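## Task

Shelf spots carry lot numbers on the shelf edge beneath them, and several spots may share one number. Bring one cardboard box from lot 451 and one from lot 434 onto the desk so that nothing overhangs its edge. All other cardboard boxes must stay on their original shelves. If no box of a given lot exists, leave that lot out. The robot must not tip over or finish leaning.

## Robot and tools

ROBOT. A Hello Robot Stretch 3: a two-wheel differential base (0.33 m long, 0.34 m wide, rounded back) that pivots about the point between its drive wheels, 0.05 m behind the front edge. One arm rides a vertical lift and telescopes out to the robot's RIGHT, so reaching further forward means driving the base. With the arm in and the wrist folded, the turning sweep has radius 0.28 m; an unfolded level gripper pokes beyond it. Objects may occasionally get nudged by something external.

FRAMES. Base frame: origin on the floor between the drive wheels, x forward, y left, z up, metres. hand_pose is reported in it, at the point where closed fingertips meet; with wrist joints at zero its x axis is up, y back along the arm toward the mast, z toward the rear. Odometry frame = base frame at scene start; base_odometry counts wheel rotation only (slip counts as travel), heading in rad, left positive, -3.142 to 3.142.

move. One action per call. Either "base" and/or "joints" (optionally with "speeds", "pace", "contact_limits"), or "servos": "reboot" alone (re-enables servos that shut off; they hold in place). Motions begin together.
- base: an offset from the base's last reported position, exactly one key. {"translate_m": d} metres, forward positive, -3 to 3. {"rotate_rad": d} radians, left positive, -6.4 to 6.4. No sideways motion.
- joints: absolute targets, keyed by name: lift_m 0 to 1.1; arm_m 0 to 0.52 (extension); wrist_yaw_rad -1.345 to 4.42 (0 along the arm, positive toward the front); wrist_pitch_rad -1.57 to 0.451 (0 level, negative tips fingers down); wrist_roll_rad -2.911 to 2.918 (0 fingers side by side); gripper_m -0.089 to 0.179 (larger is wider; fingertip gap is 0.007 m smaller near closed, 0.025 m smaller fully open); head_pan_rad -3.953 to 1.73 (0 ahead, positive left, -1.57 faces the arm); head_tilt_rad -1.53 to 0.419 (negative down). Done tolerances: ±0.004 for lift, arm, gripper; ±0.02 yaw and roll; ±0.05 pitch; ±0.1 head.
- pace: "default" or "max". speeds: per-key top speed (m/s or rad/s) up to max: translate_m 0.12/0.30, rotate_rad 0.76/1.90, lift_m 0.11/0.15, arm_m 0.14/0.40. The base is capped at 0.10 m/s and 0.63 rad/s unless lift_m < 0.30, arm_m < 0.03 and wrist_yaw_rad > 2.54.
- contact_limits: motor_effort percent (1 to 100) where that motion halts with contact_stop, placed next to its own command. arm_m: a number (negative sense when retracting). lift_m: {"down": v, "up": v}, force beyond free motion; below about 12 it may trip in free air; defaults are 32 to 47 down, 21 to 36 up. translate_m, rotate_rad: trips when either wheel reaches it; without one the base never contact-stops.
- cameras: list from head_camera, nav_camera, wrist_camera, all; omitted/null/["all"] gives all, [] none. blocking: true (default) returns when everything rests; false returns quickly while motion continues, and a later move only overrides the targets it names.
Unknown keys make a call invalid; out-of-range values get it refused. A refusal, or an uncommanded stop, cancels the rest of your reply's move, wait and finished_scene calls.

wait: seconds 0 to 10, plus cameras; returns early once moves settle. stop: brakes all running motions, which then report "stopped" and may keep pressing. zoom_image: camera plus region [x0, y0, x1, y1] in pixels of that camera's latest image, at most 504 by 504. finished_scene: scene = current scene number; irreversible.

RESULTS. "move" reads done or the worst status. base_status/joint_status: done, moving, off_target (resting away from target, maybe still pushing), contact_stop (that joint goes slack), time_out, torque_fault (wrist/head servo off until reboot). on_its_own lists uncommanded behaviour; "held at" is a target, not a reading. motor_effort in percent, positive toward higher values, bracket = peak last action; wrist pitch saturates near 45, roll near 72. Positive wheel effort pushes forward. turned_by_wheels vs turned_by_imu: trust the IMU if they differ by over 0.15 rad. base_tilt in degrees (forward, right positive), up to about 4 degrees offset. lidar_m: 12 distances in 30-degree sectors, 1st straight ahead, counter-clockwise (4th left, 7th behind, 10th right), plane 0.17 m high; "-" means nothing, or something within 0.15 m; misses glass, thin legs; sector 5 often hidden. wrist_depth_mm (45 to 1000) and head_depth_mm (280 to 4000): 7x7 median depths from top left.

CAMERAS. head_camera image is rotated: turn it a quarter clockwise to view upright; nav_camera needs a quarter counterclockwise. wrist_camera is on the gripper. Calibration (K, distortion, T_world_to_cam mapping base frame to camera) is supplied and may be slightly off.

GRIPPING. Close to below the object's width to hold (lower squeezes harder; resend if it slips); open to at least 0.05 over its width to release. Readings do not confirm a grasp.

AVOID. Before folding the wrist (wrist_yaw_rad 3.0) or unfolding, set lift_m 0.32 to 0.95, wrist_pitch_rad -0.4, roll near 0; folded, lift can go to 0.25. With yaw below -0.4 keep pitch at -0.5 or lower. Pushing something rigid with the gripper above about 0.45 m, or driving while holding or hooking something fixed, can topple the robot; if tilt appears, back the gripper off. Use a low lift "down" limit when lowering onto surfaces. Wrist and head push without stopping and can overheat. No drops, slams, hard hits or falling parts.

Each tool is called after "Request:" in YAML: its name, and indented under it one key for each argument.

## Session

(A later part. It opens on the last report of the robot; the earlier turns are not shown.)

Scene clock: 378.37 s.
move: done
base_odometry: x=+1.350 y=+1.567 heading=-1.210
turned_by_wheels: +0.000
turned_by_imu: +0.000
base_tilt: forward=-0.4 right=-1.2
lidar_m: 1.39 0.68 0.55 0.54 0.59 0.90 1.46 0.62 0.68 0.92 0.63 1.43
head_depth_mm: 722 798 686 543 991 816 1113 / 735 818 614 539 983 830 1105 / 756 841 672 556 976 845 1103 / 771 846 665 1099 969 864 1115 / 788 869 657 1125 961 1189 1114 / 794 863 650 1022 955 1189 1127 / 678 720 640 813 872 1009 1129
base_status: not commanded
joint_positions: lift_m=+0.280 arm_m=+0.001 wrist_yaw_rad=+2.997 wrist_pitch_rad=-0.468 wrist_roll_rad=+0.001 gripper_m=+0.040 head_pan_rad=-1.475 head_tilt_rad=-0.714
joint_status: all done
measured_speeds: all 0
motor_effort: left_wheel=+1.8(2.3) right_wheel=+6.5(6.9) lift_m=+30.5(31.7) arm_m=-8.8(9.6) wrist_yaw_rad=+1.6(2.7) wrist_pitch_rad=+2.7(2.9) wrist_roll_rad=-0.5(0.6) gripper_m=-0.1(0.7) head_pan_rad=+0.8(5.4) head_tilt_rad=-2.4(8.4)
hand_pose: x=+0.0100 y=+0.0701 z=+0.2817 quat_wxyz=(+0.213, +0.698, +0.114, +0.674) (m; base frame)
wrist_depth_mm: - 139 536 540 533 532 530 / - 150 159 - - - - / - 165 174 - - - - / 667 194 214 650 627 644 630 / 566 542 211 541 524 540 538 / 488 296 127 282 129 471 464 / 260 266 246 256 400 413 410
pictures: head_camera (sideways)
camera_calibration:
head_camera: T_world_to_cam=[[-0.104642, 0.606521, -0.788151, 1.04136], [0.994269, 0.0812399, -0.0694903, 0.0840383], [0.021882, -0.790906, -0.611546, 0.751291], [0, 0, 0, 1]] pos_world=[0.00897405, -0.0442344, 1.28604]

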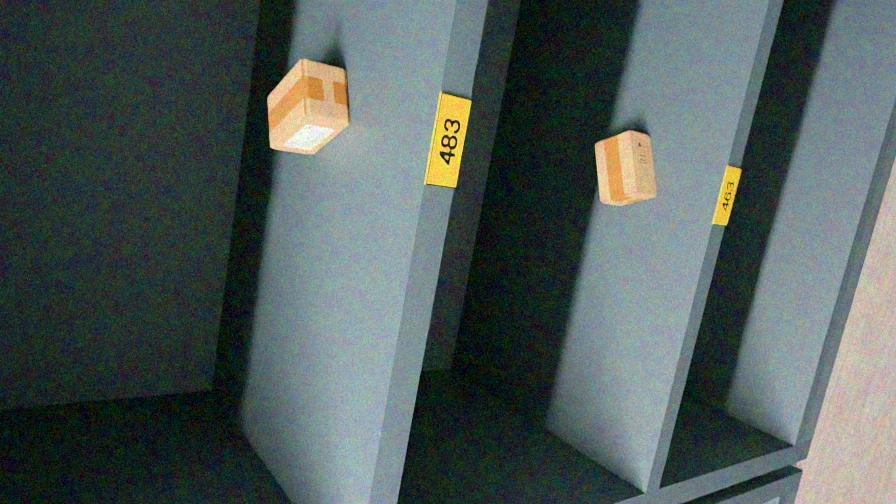

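Request:
move:
  base: {"translate_m": 0.75}
  joints: {"head_pan_rad": -1.2, "head_tilt_rad": -0.65}
  cameras: ["head_camera"]
  pace: "max"

Request:
move:
  joints: {"head_pan_rad": -0.6, "head_tilt_rad": -0.4}
  cameras: ["head_camera"]
  pace: "max"

Scene clock: 389.77 s.
move: done
base_odometry: x=+1.615 y=+0.865 heading=-1.210
turned_by_wheels: +0.000
turned_by_imu: +0.000
base_tilt: forward=-0.3 right=-1.2
lidar_m: 1.13 0.55 0.44 0.44 0.48 0.73 2.20 1.28 0.61 1.02 0.84 1.66
head_depth_mm: 825 895 805 638 1058 854 1140 / 863 941 706 1144 1045 897 1139 / 905 995 707 1214 1005 1244 1142 / 958 1039 775 1277 1031 1302 1173 / 881 979 810 1201 1059 1330 1193 / 770 834 839 1018 1084 1299 1191 / 683 740 816 947 1162 1356 1182
base_status: done
joint_positions: lift_m=+0.280 arm_m=+0.001 wrist_yaw_rad=+2.998 wrist_pitch_rad=-0.468 wrist_roll_rad=+0.001 gripper_m=+0.040 head_pan_rad=-1.200 head_tilt_rad=-0.648
joint_status: all done
measured_speeds: all 0
motor_effort: left_wheel=+4.0(15.8) right_wheel=-2.2(12.9) lift_m=+28.9(30.6) arm_m=-6.6(8.7) wrist_yaw_rad=+2.1(3.3) wrist_pitch_rad=+2.8(3.0) wrist_roll_rad=-0.1(0.7) gripper_m=+0.1(1.0) head_pan_rad=-2.6(4.7) head_tilt_rad=-1.9(5.9)
hand_pose: x=+0.0100 y=+0.0701 z=+0.2817 quat_wxyz=(+0.213, +0.698, +0.114, +0.674) (m; base frame)
wrist_depth_mm: 469 139 454 453 442 441 433 / 511 150 488 490 484 483 475 / 537 165 195 532 531 527 522 / - 186 194 - - 590 590 / 566 541 211 536 531 545 539 / 489 298 127 283 129 470 468 / 262 266 245 256 397 412 412
pictures: head_camera (sideways)
camera_calibration:
head_camera: T_world_to_cam=[[-0.246354, 0.505598, -0.82685, 1.09267], [0.93632, 0.34443, -0.0683599, 0.0829165], [0.250229, -0.791037, -0.558253, 0.680577], [0, 0, 0, 1]] pos_world=[0.0212464, -0.0426472, 1.28907]

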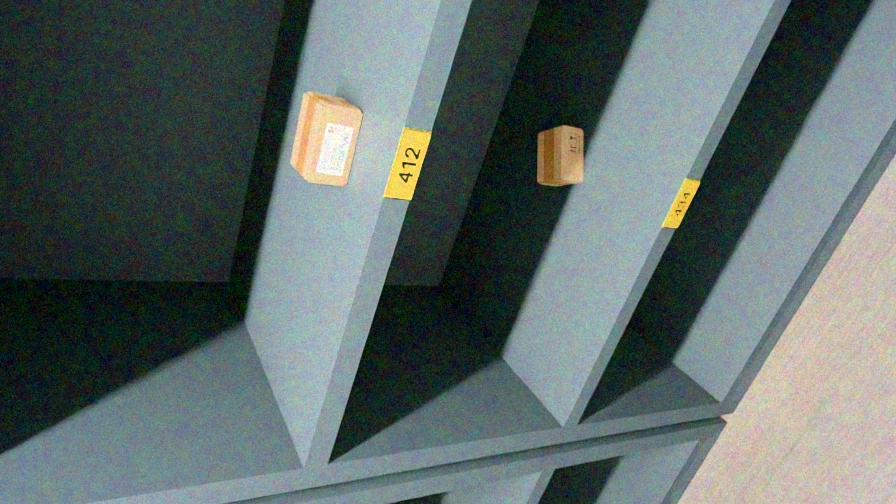

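Scene clock: 390.57 s.
move: done
base_odometry: x=+1.615 y=+0.865 heading=-1.210
turned_by_wheels: +0.000
turned_by_imu: +0.000
base_tilt: forward=-0.2 right=-1.2
lidar_m: 1.13 0.55 0.44 0.44 0.48 0.73 2.20 1.28 0.61 1.02 0.84 1.65
head_depth_mm: 675 721 767 822 929 999 880 / 1378 957 836 866 908 971 1064 / 1528 1611 1674 1259 1428 1506 1293 / 1451 1541 1610 1781 1603 1678 1405 / 1420 1512 1602 1736 1885 1761 1402 / 2128 2266 2387 2576 2354 1745 1398 / 2085 2216 2313 2491 2352 1736 1391
base_status: not commanded
joint_positions: lift_m=+0.280 arm_m=+0.001 wrist_yaw_rad=+2.998 wrist_pitch_rad=-0.468 wrist_roll_rad=+0.001 gripper_m=+0.040 head_pan_rad=-0.588 head_tilt_rad=-0.397
joint_status: all done
measured_speeds: all 0
motor_effort: left_wheel=+3.9(4.7) right_wheel=-1.6(2.0) lift_m=+28.6(29.8) arm_m=-6.8(7.6) wrist_yaw_rad=+1.5(2.3) wrist_pitch_rad=+2.8(2.9) wrist_roll_rad=-0.4(0.6) gripper_m=+0.3(0.7) head_pan_rad=+1.0(5.3) head_tilt_rad=+4.1(5.2)
hand_pose: x=+0.0100 y=+0.0701 z=+0.2817 quat_wxyz=(+0.213, +0.698, +0.114, +0.674) (m; base frame)
wrist_depth_mm: 462 139 450 448 448 441 437 / 508 150 487 490 489 481 480 / 544 165 195 535 534 526 527 / - 187 195 - - 597 596 / 562 548 212 535 531 550 544 / 488 298 127 282 129 469 467 / 261 266 246 256 399 412 411
pictures: head_camera (sideways)
camera_calibration:
head_camera: T_world_to_cam=[[-0.30646, 0.148601, -0.940213, 1.24093], [0.582383, 0.810568, -0.0617157, 0.0764346], [0.752936, -0.566477, -0.33495, 0.386963], [0, 0, 0, 1]] pos_world=[0.044422, -0.0271528, 1.30107]

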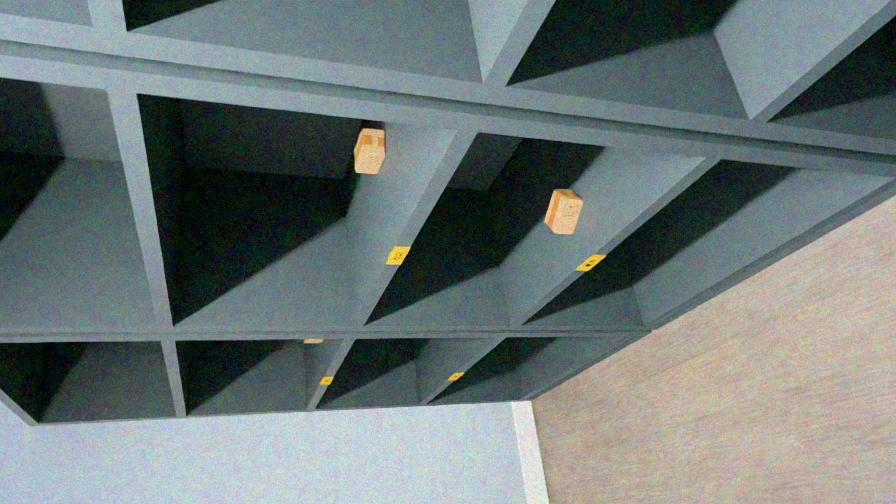

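Request:
move:
  joints: {"head_pan_rad": -1.4, "head_tilt_rad": -0.7}
  cameras: ["head_camera"]
  pace: "max"

Request:
zoom_image:
  camera: "head_camera"
  region: [500, 150, 720, 370]

Scene clock: 397.50 s.
move: done
base_odometry: x=+1.615 y=+0.865 heading=-1.210
turned_by_wheels: +0.000
turned_by_imu: +0.000
base_tilt: forward=-0.4 right=-1.1
lidar_m: 1.12 0.55 0.44 0.44 0.48 0.73 2.20 1.28 0.61 1.02 0.84 1.66
head_depth_mm: 803 886 697 1123 993 886 1051 / 825 899 690 1146 989 1213 1134 / 844 927 681 1165 979 1238 1151 / 873 938 670 1192 969 1258 1165 / 899 967 679 1224 997 1280 1166 / 925 986 730 1210 1022 1278 1155 / 908 931 726 1112 1046 1268 1154
base_status: not commanded
joint_positions: lift_m=+0.280 arm_m=+0.001 wrist_yaw_rad=+2.998 wrist_pitch_rad=-0.468 wrist_roll_rad=+0.001 gripper_m=+0.040 head_pan_rad=-1.425 head_tilt_rad=-0.707
joint_status: all done
measured_speeds: all 0
motor_effort: left_wheel=+4.6(4.7) right_wheel=-1.7(2.3) lift_m=+28.6(28.6) arm_m=-6.3(6.7) wrist_yaw_rad=+1.9(2.8) wrist_pitch_rad=+2.8(2.9) wrist_roll_rad=-0.3(0.6) gripper_m=+0.7(0.7) head_pan_rad=+1.1(6.0) head_tilt_rad=-3.6(9.4)
hand_pose: x=+0.0100 y=+0.0701 z=+0.2817 quat_wxyz=(+0.213, +0.698, +0.114, +0.674) (m; base frame)
wrist_depth_mm: 462 139 447 451 445 442 437 / 511 150 487 494 485 483 480 / 541 165 196 532 527 535 523 / - 187 195 - - 592 593 / 564 545 212 540 530 542 540 / 487 297 126 284 129 468 467 / 260 266 246 255 397 413 410
pictures: head_camera (sideways)
camera_calibration:
head_camera: T_world_to_cam=[[-0.134001, 0.594991, -0.792483, 1.04717], [0.989041, 0.130315, -0.0693976, 0.0839494], [0.0619812, -0.793097, -0.605933, 0.743737], [0, 0, 0, 1]] pos_world=[0.0111944, -0.0441394, 1.28634]

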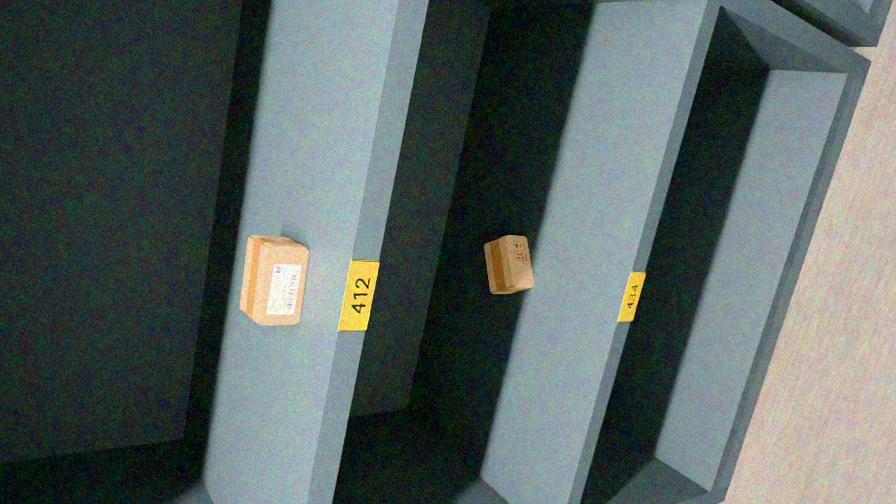

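Scaled by 2.291 from the camera's 896x504 image, which has a finer 1280x720 frame.

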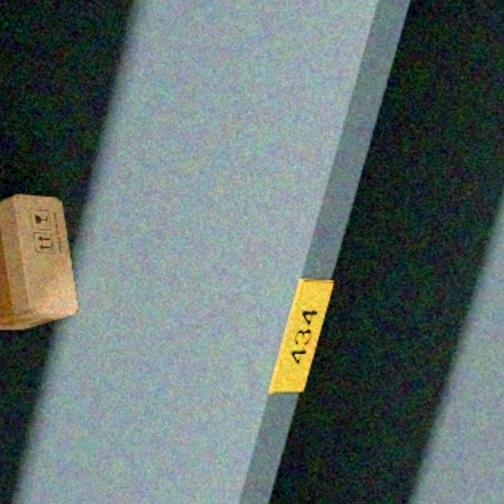

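Request:
move:
  base: {"translate_m": 0.03}
  joints: {"lift_m": 0.484}
  pace: "max"
  cameras: []

Request:
move:
  joints: {"wrist_yaw_rad": 0.33, "wrist_pitch_rad": -0.15, "gripper_m": 0.179}
  pace: "max"
  cameras: []

Request:
move:
  joints: {"arm_m": 0.28}
  pace: "max"
  cameras: ["wrist_camera","head_camera"]

Scene clock: 422.57 s.
move: done
base_odometry: x=+1.626 y=+0.837 heading=-1.209
turned_by_wheels: +0.000
turned_by_imu: +0.000
base_tilt: forward=-0.3 right=-1.2
lidar_m: 1.12 0.54 0.44 0.43 0.47 0.72 2.23 1.29 0.62 1.02 0.83 1.63
head_depth_mm: 806 888 709 1123 1003 891 1090 / 835 905 702 1149 992 1215 1136 / 856 936 687 1169 992 1241 1153 / 879 950 678 1205 983 1264 1168 / 910 981 714 1241 1000 1289 1162 / 937 987 744 1186 1027 1281 1158 / 838 878 777 1043 1054 1262 1152
base_status: done
joint_positions: lift_m=+0.484 arm_m=+0.001 wrist_yaw_rad=+2.998 wrist_pitch_rad=-0.468 wrist_roll_rad=+0.001 gripper_m=+0.040 head_pan_rad=-1.400 head_tilt_rad=-0.700
joint_status: all done
measured_speeds: all 0
motor_effort: left_wheel=+2.6(14.2) right_wheel=-2.1(8.5) lift_m=+28.8(33.5) arm_m=-4.4(5.5) wrist_yaw_rad=+2.4(2.6) wrist_pitch_rad=+2.8(3.0) wrist_roll_rad=-0.3(0.6) gripper_m=+0.4(0.9) head_pan_rad=+3.0(3.9) head_tilt_rad=+2.3(3.4)
hand_pose: x=+0.0100 y=+0.0701 z=+0.4857 quat_wxyz=(+0.213, +0.698, +0.114, +0.674) (m; base frame)
wrist_depth_mm: 459 140 446 444 440 439 429 / 508 150 487 488 482 480 473 / 540 166 196 531 531 529 523 / - 185 192 - - - - / - - 211 - 152 - - / 726 717 126 683 127 679 683 / 637 647 280 630 609 615 612
pictures: none
No camera images: "cameras" was empty.

Scene clock: 424.50 s.
move: done
base_odometry: x=+1.626 y=+0.837 heading=-1.209
turned_by_wheels: +0.000
turned_by_imu: +0.000
base_tilt: forward=-0.4 right=-1.2
lidar_m: 1.12 0.54 0.44 0.43 0.47 0.72 2.23 1.29 0.62 1.02 0.83 1.63
head_depth_mm: 806 892 711 1124 1003 891 1092 / 830 906 702 1146 997 1215 1130 / 850 934 687 1170 988 1242 1132 / 880 949 678 1205 981 1264 1165 / 910 987 716 1236 1003 1287 1146 / 932 990 744 1184 1028 1284 1158 / 838 879 776 1039 1057 1257 1161
base_status: not commanded
joint_positions: lift_m=+0.484 arm_m=+0.001 wrist_yaw_rad=+0.333 wrist_pitch_rad=-0.173 wrist_roll_rad=+0.001 gripper_m=+0.179 head_pan_rad=-1.400 head_tilt_rad=-0.700
joint_status: all done
measured_speeds: all 0
motor_effort: left_wheel=+2.7(3.4) right_wheel=-2.5(3.5) lift_m=+23.3(28.8) arm_m=-4.1(4.8) wrist_yaw_rad=-3.0(9.4) wrist_pitch_rad=+3.6(6.4) wrist_roll_rad=-0.5(0.6) gripper_m=+0.9(84.9) head_pan_rad=+2.6(3.7) head_tilt_rad=+1.7(3.0)
hand_pose: x=+0.0597 y=-0.3802 z=+0.5550 quat_wxyz=(+0.705, +0.177, -0.685, +0.056) (m; base frame)
wrist_depth_mm: - - - - - - - / - 555 - - 523 - - / - 576 491 432 481 433 479 / - 638 - 415 356 325 300 / - 148 - - - - 284 / 123 140 896 - - - - / 772 767 - - - - 105
pictures: none
No camera images: "cameras" was empty.

Scene clock: 426.47 s.
move: done
base_odometry: x=+1.626 y=+0.837 heading=-1.209
turned_by_wheels: +0.000
turned_by_imu: +0.000
base_tilt: forward=-0.3 right=-1.2
lidar_m: 1.12 0.54 0.44 0.43 0.47 0.72 2.23 1.29 0.62 1.02 0.83 1.63
head_depth_mm: 805 887 709 1118 1004 890 1084 / 828 905 701 1141 992 655 561 / 852 933 684 1169 987 676 1151 / 878 945 678 1204 980 1234 1170 / 911 983 714 1227 1002 1289 1166 / 931 986 742 1183 1027 1285 1158 / 840 879 776 1041 1058 1257 1161
base_status: not commanded
joint_positions: lift_m=+0.484 arm_m=+0.280 wrist_yaw_rad=+0.333 wrist_pitch_rad=-0.171 wrist_roll_rad=+0.001 gripper_m=+0.179 head_pan_rad=-1.400 head_tilt_rad=-0.700
joint_status: all done
measured_speeds: all 0
motor_effort: left_wheel=+2.7(3.4) right_wheel=-2.3(3.4) lift_m=+27.8(28.1) arm_m=+13.4(15.6) wrist_yaw_rad=-2.2(4.6) wrist_pitch_rad=+3.3(3.7) wrist_roll_rad=-0.3(0.5) gripper_m=+1.0(1.3) head_pan_rad=+2.7(3.5) head_tilt_rad=+0.5(2.3)
hand_pose: x=+0.0597 y=-0.6598 z=+0.5553 quat_wxyz=(+0.705, +0.177, -0.685, +0.057) (m; base frame)
wrist_depth_mm: 421 489 - - - - - / 430 491 - - - - - / 426 440 434 303 280 424 384 / 305 305 303 283 284 299 298 / 235 221 220 220 219 217 217 / - 159 172 171 171 170 170 / 118 142 142 141 141 141 107
pictures: head_camera (sideways), wrist_camera
camera_calibration:
head_camera: T_world_to_cam=[[-0.1481, 0.585655, -0.796916, 1.05313], [0.985492, 0.154933, -0.069285, 0.0837655], [0.0828913, -0.795616, -0.600104, 0.736021], [0, 0, 0, 1]] pos_world=[0.0124081, -0.0441567, 1.28675]
wrist_camera: T_world_to_cam=[[-0.930467, -0.365998, -0.0166178, -0.17006], [-0.118869, 0.344481, -0.931237, 0.784047], [0.346555, -0.864511, -0.364034, -0.2227], [0, 0, 0, 1]] pos_world=[0.0121415, -0.524857, 0.646237]

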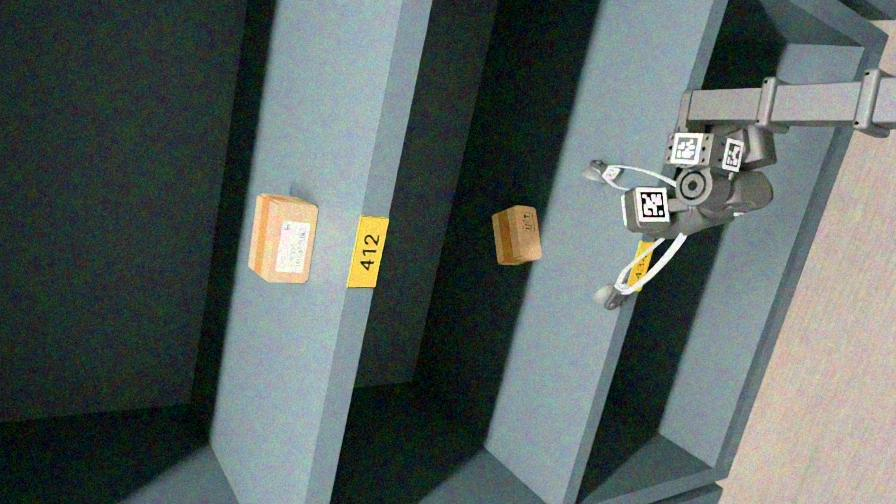

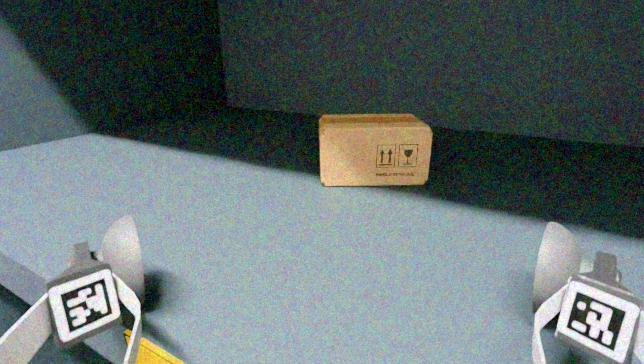

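Request:
move:
  base: {"translate_m": 0.024}
  cameras: []

Request:
move:
  joints: {"arm_m": 0.445}
  cameras: ["wrist_camera"]

Scene clock: 444.77 s.
move: done
base_odometry: x=+1.634 y=+0.815 heading=-1.209
turned_by_wheels: +0.000
turned_by_imu: +0.000
base_tilt: forward=-0.2 right=-1.3
lidar_m: 1.11 0.54 0.43 0.43 0.47 0.72 2.26 1.29 0.64 1.03 0.81 1.61
head_depth_mm: 808 894 710 1123 1001 894 1113 / 830 906 701 1145 999 655 560 / 859 937 670 1171 988 674 1145 / 884 956 680 1205 983 1235 1172 / 912 984 713 1244 997 1288 1165 / 920 972 745 1175 1030 1275 1162 / 807 845 777 997 1036 1258 1156
base_status: done
joint_positions: lift_m=+0.484 arm_m=+0.280 wrist_yaw_rad=+0.333 wrist_pitch_rad=-0.171 wrist_roll_rad=+0.001 gripper_m=+0.179 head_pan_rad=-1.400 head_tilt_rad=-0.700
joint_status: not commanded
measured_speeds: all 0
motor_effort: left_wheel=+7.6(10.9) right_wheel=+2.5(7.6) lift_m=+30.4(31.3) arm_m=+13.0(13.7) wrist_yaw_rad=-2.9(4.0) wrist_pitch_rad=+3.4(3.6) wrist_roll_rad=-0.3(0.7) gripper_m=+0.9(1.0) head_pan_rad=+1.9(2.8) head_tilt_rad=-0.5(0.7)
hand_pose: x=+0.0597 y=-0.6598 z=+0.5553 quat_wxyz=(+0.705, +0.176, -0.685, +0.057) (m; base frame)
wrist_depth_mm: 399 475 - - - - - / 411 478 - - - - - / 407 455 436 433 271 427 385 / 308 306 305 281 278 301 298 / 234 221 219 219 219 217 217 / 118 160 172 172 172 171 171 / 118 147 142 142 141 141 107
pictures: none
No camera images: "cameras" was empty.

Scene clock: 447.23 s.
move: done
base_odometry: x=+1.634 y=+0.815 heading=-1.209
turned_by_wheels: +0.000
turned_by_imu: +0.000
base_tilt: forward=-0.3 right=-1.2
lidar_m: 1.11 0.54 0.44 0.43 0.47 0.72 2.25 1.29 0.64 1.03 0.81 1.61
head_depth_mm: 811 894 709 1123 1003 890 1110 / 833 914 704 1155 966 680 552 / 857 933 668 1172 858 1243 1150 / 887 953 681 1200 979 1264 1171 / 912 983 713 1238 1004 1287 1165 / 922 971 745 1167 1031 1282 1162 / 804 845 778 1000 1039 1262 1158
base_status: not commanded
joint_positions: lift_m=+0.484 arm_m=+0.445 wrist_yaw_rad=+0.333 wrist_pitch_rad=-0.171 wrist_roll_rad=+0.001 gripper_m=+0.179 head_pan_rad=-1.400 head_tilt_rad=-0.700
joint_status: all done
measured_speeds: all 0
motor_effort: left_wheel=+7.0(7.9) right_wheel=+2.7(3.5) lift_m=+29.6(30.8) arm_m=+13.2(14.9) wrist_yaw_rad=-3.5(4.1) wrist_pitch_rad=+3.3(3.5) wrist_roll_rad=-0.3(0.8) gripper_m=+0.8(1.1) head_pan_rad=+1.3(2.6) head_tilt_rad=-1.4(1.6)
hand_pose: x=+0.0597 y=-0.8248 z=+0.5553 quat_wxyz=(+0.705, +0.176, -0.685, +0.057) (m; base frame)
wrist_depth_mm: 382 443 - - - - - / 386 468 - - - - - / 396 436 435 390 - - - / 308 304 325 165 276 278 275 / 233 219 127 126 133 217 217 / - 144 133 132 133 170 170 / 132 137 137 138 140 140 107
pictures: wrist_camera
camera_calibration:
wrist_camera: T_world_to_cam=[[-0.930467, -0.365998, -0.0166178, -0.23045], [-0.118869, 0.344481, -0.931237, 0.840886], [0.346555, -0.864511, -0.364034, -0.365345], [0, 0, 0, 1]] pos_world=[0.0121415, -0.689857, 0.646237]

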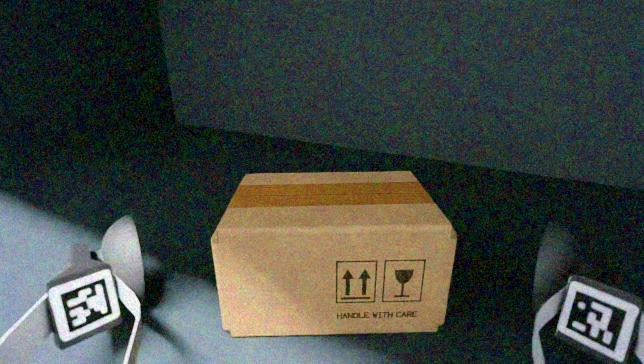

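Request:
move:
  joints: {"gripper_m": 0.05}
  cameras: []

Request:
move:
  joints: {"lift_m": 0.55}
  cameras: []

Request:
move:
  joints: {"arm_m": 0.0, "lift_m": 0.6}
  cameras: ["wrist_camera"]

Request:
move:
  base: {"translate_m": -0.9}
  joints: {"wrist_yaw_rad": 1.5, "lift_m": 0.87}
  pace: "max"
  cameras: ["wrist_camera"]

Request:
move:
  base: {"translate_m": -0.85}
  pace: "max"
  cameras: []

Request:
move:
  base: {"rotate_rad": -1.606}
  pace: "max"
  cameras: ["wrist_camera", "nav_camera"]

Scene clock: 478.70 s.
move: done
base_odometry: x=+1.634 y=+0.815 heading=-1.209
turned_by_wheels: +0.000
turned_by_imu: +0.000
base_tilt: forward=-0.3 right=-1.3
lidar_m: 1.11 0.54 0.44 0.43 0.47 0.72 2.26 1.29 0.64 1.03 0.82 1.61
head_depth_mm: 809 892 709 1124 1002 888 1113 / 832 907 702 1151 964 681 552 / 858 940 670 1175 862 1241 1145 / 882 953 679 1199 980 1258 1165 / 913 986 716 1239 1001 1282 1164 / 921 972 747 1171 1027 1280 1160 / 805 841 777 1001 1036 1266 1156
base_status: not commanded
joint_positions: lift_m=+0.484 arm_m=+0.445 wrist_yaw_rad=+0.333 wrist_pitch_rad=-0.170 wrist_roll_rad=+0.001 gripper_m=+0.051 head_pan_rad=-1.400 head_tilt_rad=-0.700
joint_status: all done
measured_speeds: all 0
motor_effort: left_wheel=+7.0(7.7) right_wheel=+2.2(3.4) lift_m=+28.1(28.9) arm_m=+13.4(13.9) wrist_yaw_rad=-2.4(4.5) wrist_pitch_rad=+3.3(3.5) wrist_roll_rad=-0.3(0.7) gripper_m=-16.9(89.7) head_pan_rad=+1.1(1.9) head_tilt_rad=-3.0(3.1)
hand_pose: x=+0.0597 y=-0.8248 z=+0.5555 quat_wxyz=(+0.705, +0.176, -0.685, +0.057) (m; base frame)
wrist_depth_mm: 381 445 - - - - - / 386 468 - - - - - / 397 441 439 - - - - / 306 305 303 166 261 278 276 / 222 220 132 129 134 217 216 / 174 165 135 136 134 164 170 / 142 132 141 141 140 131 140
pictures: none
No camera images: "cameras" was empty.

Scene clock: 480.13 s.
move: done
base_odometry: x=+1.634 y=+0.815 heading=-1.209
turned_by_wheels: +0.000
turned_by_imu: +0.000
base_tilt: forward=-0.5 right=-1.1
lidar_m: 1.11 0.54 0.43 0.43 0.47 0.72 2.26 1.29 0.64 1.03 0.81 1.61
head_depth_mm: 806 889 711 1121 998 871 1079 / 833 907 701 1150 742 597 501 / 857 939 670 1171 829 1237 1159 / 884 953 681 1212 978 1261 1174 / 914 985 712 1232 1006 1283 1164 / 925 975 746 1172 1024 1276 1157 / 807 847 780 999 1038 1261 1150
base_status: not commanded
joint_positions: lift_m=+0.550 arm_m=+0.445 wrist_yaw_rad=+0.333 wrist_pitch_rad=-0.175 wrist_roll_rad=+0.001 gripper_m=+0.051 head_pan_rad=-1.400 head_tilt_rad=-0.700
joint_status: all done
measured_speeds: all 0
motor_effort: left_wheel=+7.3(7.9) right_wheel=+2.4(3.6) lift_m=+31.5(34.0) arm_m=+12.2(13.8) wrist_yaw_rad=-2.9(4.1) wrist_pitch_rad=+4.1(4.2) wrist_roll_rad=-0.3(0.5) gripper_m=-16.6(16.9) head_pan_rad=+1.8(1.8) head_tilt_rad=-2.9(3.6)
hand_pose: x=+0.0596 y=-0.8245 z=+0.6205 quat_wxyz=(+0.705, +0.178, -0.684, +0.056) (m; base frame)
wrist_depth_mm: 382 446 - - - - - / 384 471 - - - - - / 400 470 - - - - - / 411 450 439 156 156 - - / 348 347 132 130 134 308 - / 272 261 135 136 134 250 268 / 234 210 209 209 214 208 222
pictures: none
No camera images: "cameras" was empty.

Scene clock: 484.60 s.
move: done
base_odometry: x=+1.634 y=+0.815 heading=-1.209
turned_by_wheels: +0.000
turned_by_imu: +0.000
base_tilt: forward=-0.3 right=-1.2
lidar_m: 1.11 0.54 0.43 0.43 0.47 0.72 2.26 1.29 0.64 1.03 0.81 1.61
head_depth_mm: 809 890 711 1124 1000 891 1115 / 832 909 702 1152 997 1222 1130 / 858 933 669 1183 989 1237 1146 / 888 955 681 1207 984 633 1144 / 915 986 713 1243 1000 1285 1161 / 927 973 746 1174 1030 1283 1166 / 804 845 779 1001 1037 1257 1154
base_status: not commanded
joint_positions: lift_m=+0.600 arm_m=+0.001 wrist_yaw_rad=+0.333 wrist_pitch_rad=-0.175 wrist_roll_rad=+0.001 gripper_m=+0.051 head_pan_rad=-1.400 head_tilt_rad=-0.700
joint_status: all done
measured_speeds: all 0
motor_effort: left_wheel=+7.5(8.0) right_wheel=+2.2(3.4) lift_m=+25.6(33.7) arm_m=-12.7(14.4) wrist_yaw_rad=-2.4(4.4) wrist_pitch_rad=+4.2(4.3) wrist_roll_rad=-0.2(0.6) gripper_m=-16.3(17.0) head_pan_rad=+0.9(1.9) head_tilt_rad=-4.5(4.8)
hand_pose: x=+0.0596 y=-0.3801 z=+0.6704 quat_wxyz=(+0.705, +0.178, -0.684, +0.055) (m; base frame)
wrist_depth_mm: - 516 - - - - - / - 563 - - - - - / - 594 - - - - - / - 637 - 156 168 - 524 / - - 132 130 135 444 444 / - 124 135 136 134 337 350 / 958 124 144 142 - 119 314
pictures: wrist_camera
camera_calibration:
wrist_camera: T_world_to_cam=[[-0.930502, -0.365904, -0.0167409, -0.0657989], [-0.120065, 0.34787, -0.929823, 0.795259], [0.346049, -0.863192, -0.367626, 0.0639043], [0, 0, 0, 1]] pos_world=[0.0121429, -0.245561, 0.761841]

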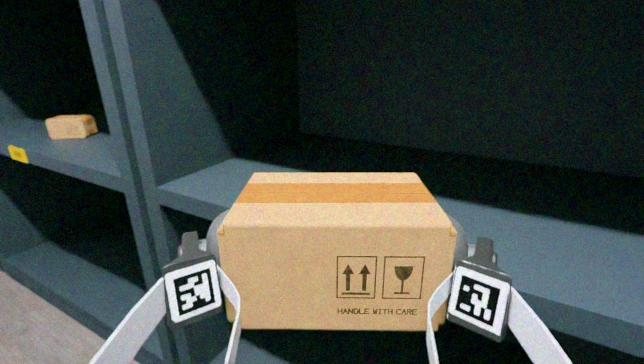

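Scene clock: 494.57 s.
move: done
base_odometry: x=+1.316 y=+1.656 heading=-1.209
turned_by_wheels: +0.000
turned_by_imu: +0.000
base_tilt: forward=-0.4 right=-1.2
lidar_m: 1.42 0.70 0.56 0.55 0.60 0.92 1.37 0.57 0.55 0.90 0.69 0.75
head_depth_mm: 708 782 712 513 1002 867 - / 728 808 665 529 994 858 - / 751 834 639 546 988 836 - / 775 862 686 565 984 843 1158 / 801 878 679 1109 975 848 - / 821 889 669 1097 968 862 - / 732 780 660 895 933 1072 1156
base_status: done
joint_positions: lift_m=+0.870 arm_m=+0.001 wrist_yaw_rad=+1.498 wrist_pitch_rad=-0.175 wrist_roll_rad=+0.001 gripper_m=+0.051 head_pan_rad=-1.400 head_tilt_rad=-0.700
joint_status: all done
measured_speeds: all 0
motor_effort: left_wheel=-0.5(10.5) right_wheel=-10.3(14.4) lift_m=+23.8(35.4) arm_m=+8.2(13.2) wrist_yaw_rad=+0.7(9.1) wrist_pitch_rad=+4.2(4.3) wrist_roll_rad=-0.3(0.8) gripper_m=-15.9(16.7) head_pan_rad=-0.5(1.4) head_tilt_rad=-5.5(6.7)
hand_pose: x=+0.2261 y=-0.1638 z=+0.9403 quat_wxyz=(+0.558, +0.525, -0.474, +0.434) (m; base frame)
wrist_depth_mm: - - - - - - - / - - - - - - 493 / - - - - - - - / - - - 170 - - 513 / - - 132 131 135 - - / - - 135 136 134 122 - / - - - - - - -
pictures: wrist_camera
camera_calibration:
wrist_camera: T_world_to_cam=[[-0.0314102, -0.999367, -0.0167194, -0.13423], [-0.367284, 0.0270979, -0.929714, 0.994264], [0.929578, -0.0230618, -0.367903, 0.298189], [0, 0, 0, 1]] pos_world=[0.0837711, -0.154211, 1.03184]

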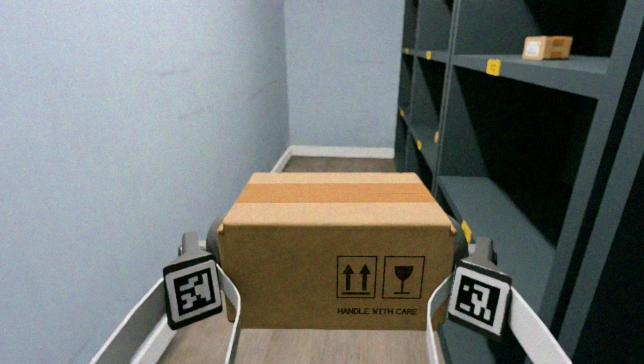

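Scene clock: 504.03 s.
move: done
base_odometry: x=+1.015 y=+2.451 heading=-1.209
turned_by_wheels: +0.000
turned_by_imu: +0.000
base_tilt: forward=-0.4 right=-1.1
lidar_m: 1.72 0.84 0.68 0.67 0.68 0.54 0.54 0.59 0.90 2.77 0.60 0.59
head_depth_mm: 2473 2699 2914 2186 1700 1480 - / 2539 2815 2949 2158 1684 1456 - / 2615 2858 2944 2126 1674 1379 - / 2653 2907 2775 2102 1670 1377 1221 / 2767 3082 2847 2108 1665 1397 - / 2868 2725 2547 1071 1172 1281 - / 678 725 777 840 920 1009 1026
base_status: done
joint_positions: lift_m=+0.870 arm_m=+0.001 wrist_yaw_rad=+1.498 wrist_pitch_rad=-0.175 wrist_roll_rad=+0.001 gripper_m=+0.051 head_pan_rad=-1.400 head_tilt_rad=-0.700
joint_status: not commanded
measured_speeds: all 0
motor_effort: left_wheel=-5.9(10.5) right_wheel=-4.5(15.5) lift_m=+25.0(25.9) arm_m=+12.2(13.6) wrist_yaw_rad=+1.5(3.1) wrist_pitch_rad=+4.3(4.3) wrist_roll_rad=-0.3(0.8) gripper_m=-16.1(16.7) head_pan_rad=-1.6(2.2) head_tilt_rad=-4.7(6.3)
hand_pose: x=+0.2261 y=-0.1638 z=+0.9403 quat_wxyz=(+0.558, +0.525, -0.474, +0.434) (m; base frame)
wrist_depth_mm: - - - - - - - / - - - - - - - / - - - - - - - / - - - 169 - - - / - - 132 130 135 430 - / - 124 134 136 134 122 - / - - - - - - -
pictures: none
No camera images: "cameras" was empty.

Scene clock: 507.53 s.
move: done
base_odometry: x=+1.015 y=+2.451 heading=-2.815
turned_by_wheels: -1.606
turned_by_imu: -1.580
base_tilt: forward=-0.2 right=-1.2
lidar_m: 2.77 0.61 0.59 1.82 0.86 0.68 0.67 0.69 0.54 0.54 0.58 0.88
head_depth_mm: 407 450 503 570 657 752 - / 419 463 520 591 687 767 - / 431 478 538 617 720 829 - / 443 493 558 643 757 920 1071 / 456 510 578 670 798 951 - / 471 529 602 701 840 1009 - / 485 548 629 737 893 1098 1153
base_status: done
joint_positions: lift_m=+0.870 arm_m=+0.001 wrist_yaw_rad=+1.498 wrist_pitch_rad=-0.175 wrist_roll_rad=+0.001 gripper_m=+0.051 head_pan_rad=-1.400 head_tilt_rad=-0.700
joint_status: not commanded
measured_speeds: all 0
motor_effort: left_wheel=+7.8(12.7) right_wheel=-8.9(14.3) lift_m=+25.8(26.1) arm_m=+3.0(13.1) wrist_yaw_rad=+2.1(2.8) wrist_pitch_rad=+4.2(4.3) wrist_roll_rad=-0.3(0.6) gripper_m=-15.8(16.5) head_pan_rad=-2.7(2.7) head_tilt_rad=-5.0(5.7)
hand_pose: x=+0.2261 y=-0.1638 z=+0.9403 quat_wxyz=(+0.558, +0.525, -0.474, +0.434) (m; base frame)
wrist_depth_mm: - - - - - - 545 / - - - - - - 547 / - - - - - - 567 / - - - 169 - - 568 / - - 132 130 135 - 559 / - 124 136 136 134 122 556 / - - - - - 122 557
pictures: nav_camera (sideways), wrist_camera
camera_calibration:
nav_camera: T_world_to_cam=[[0.122935, -0.611823, 0.781383, -0.974226], [-0.98207, -0.188386, 0.00700299, 0.0470644], [0.142917, -0.768234, -0.624012, 0.764365], [0, 0, 0, 1]] pos_world=[0.0567464, 0.0000235193, 1.23789]
wrist_camera: T_world_to_cam=[[-0.0312238, -0.999371, -0.0167914, -0.134172], [-0.367289, 0.0270964, -0.929712, 0.994262], [0.929583, -0.0228619, -0.367904, 0.298221], [0, 0, 0, 1]] pos_world=[0.083771, -0.154211, 1.03184]

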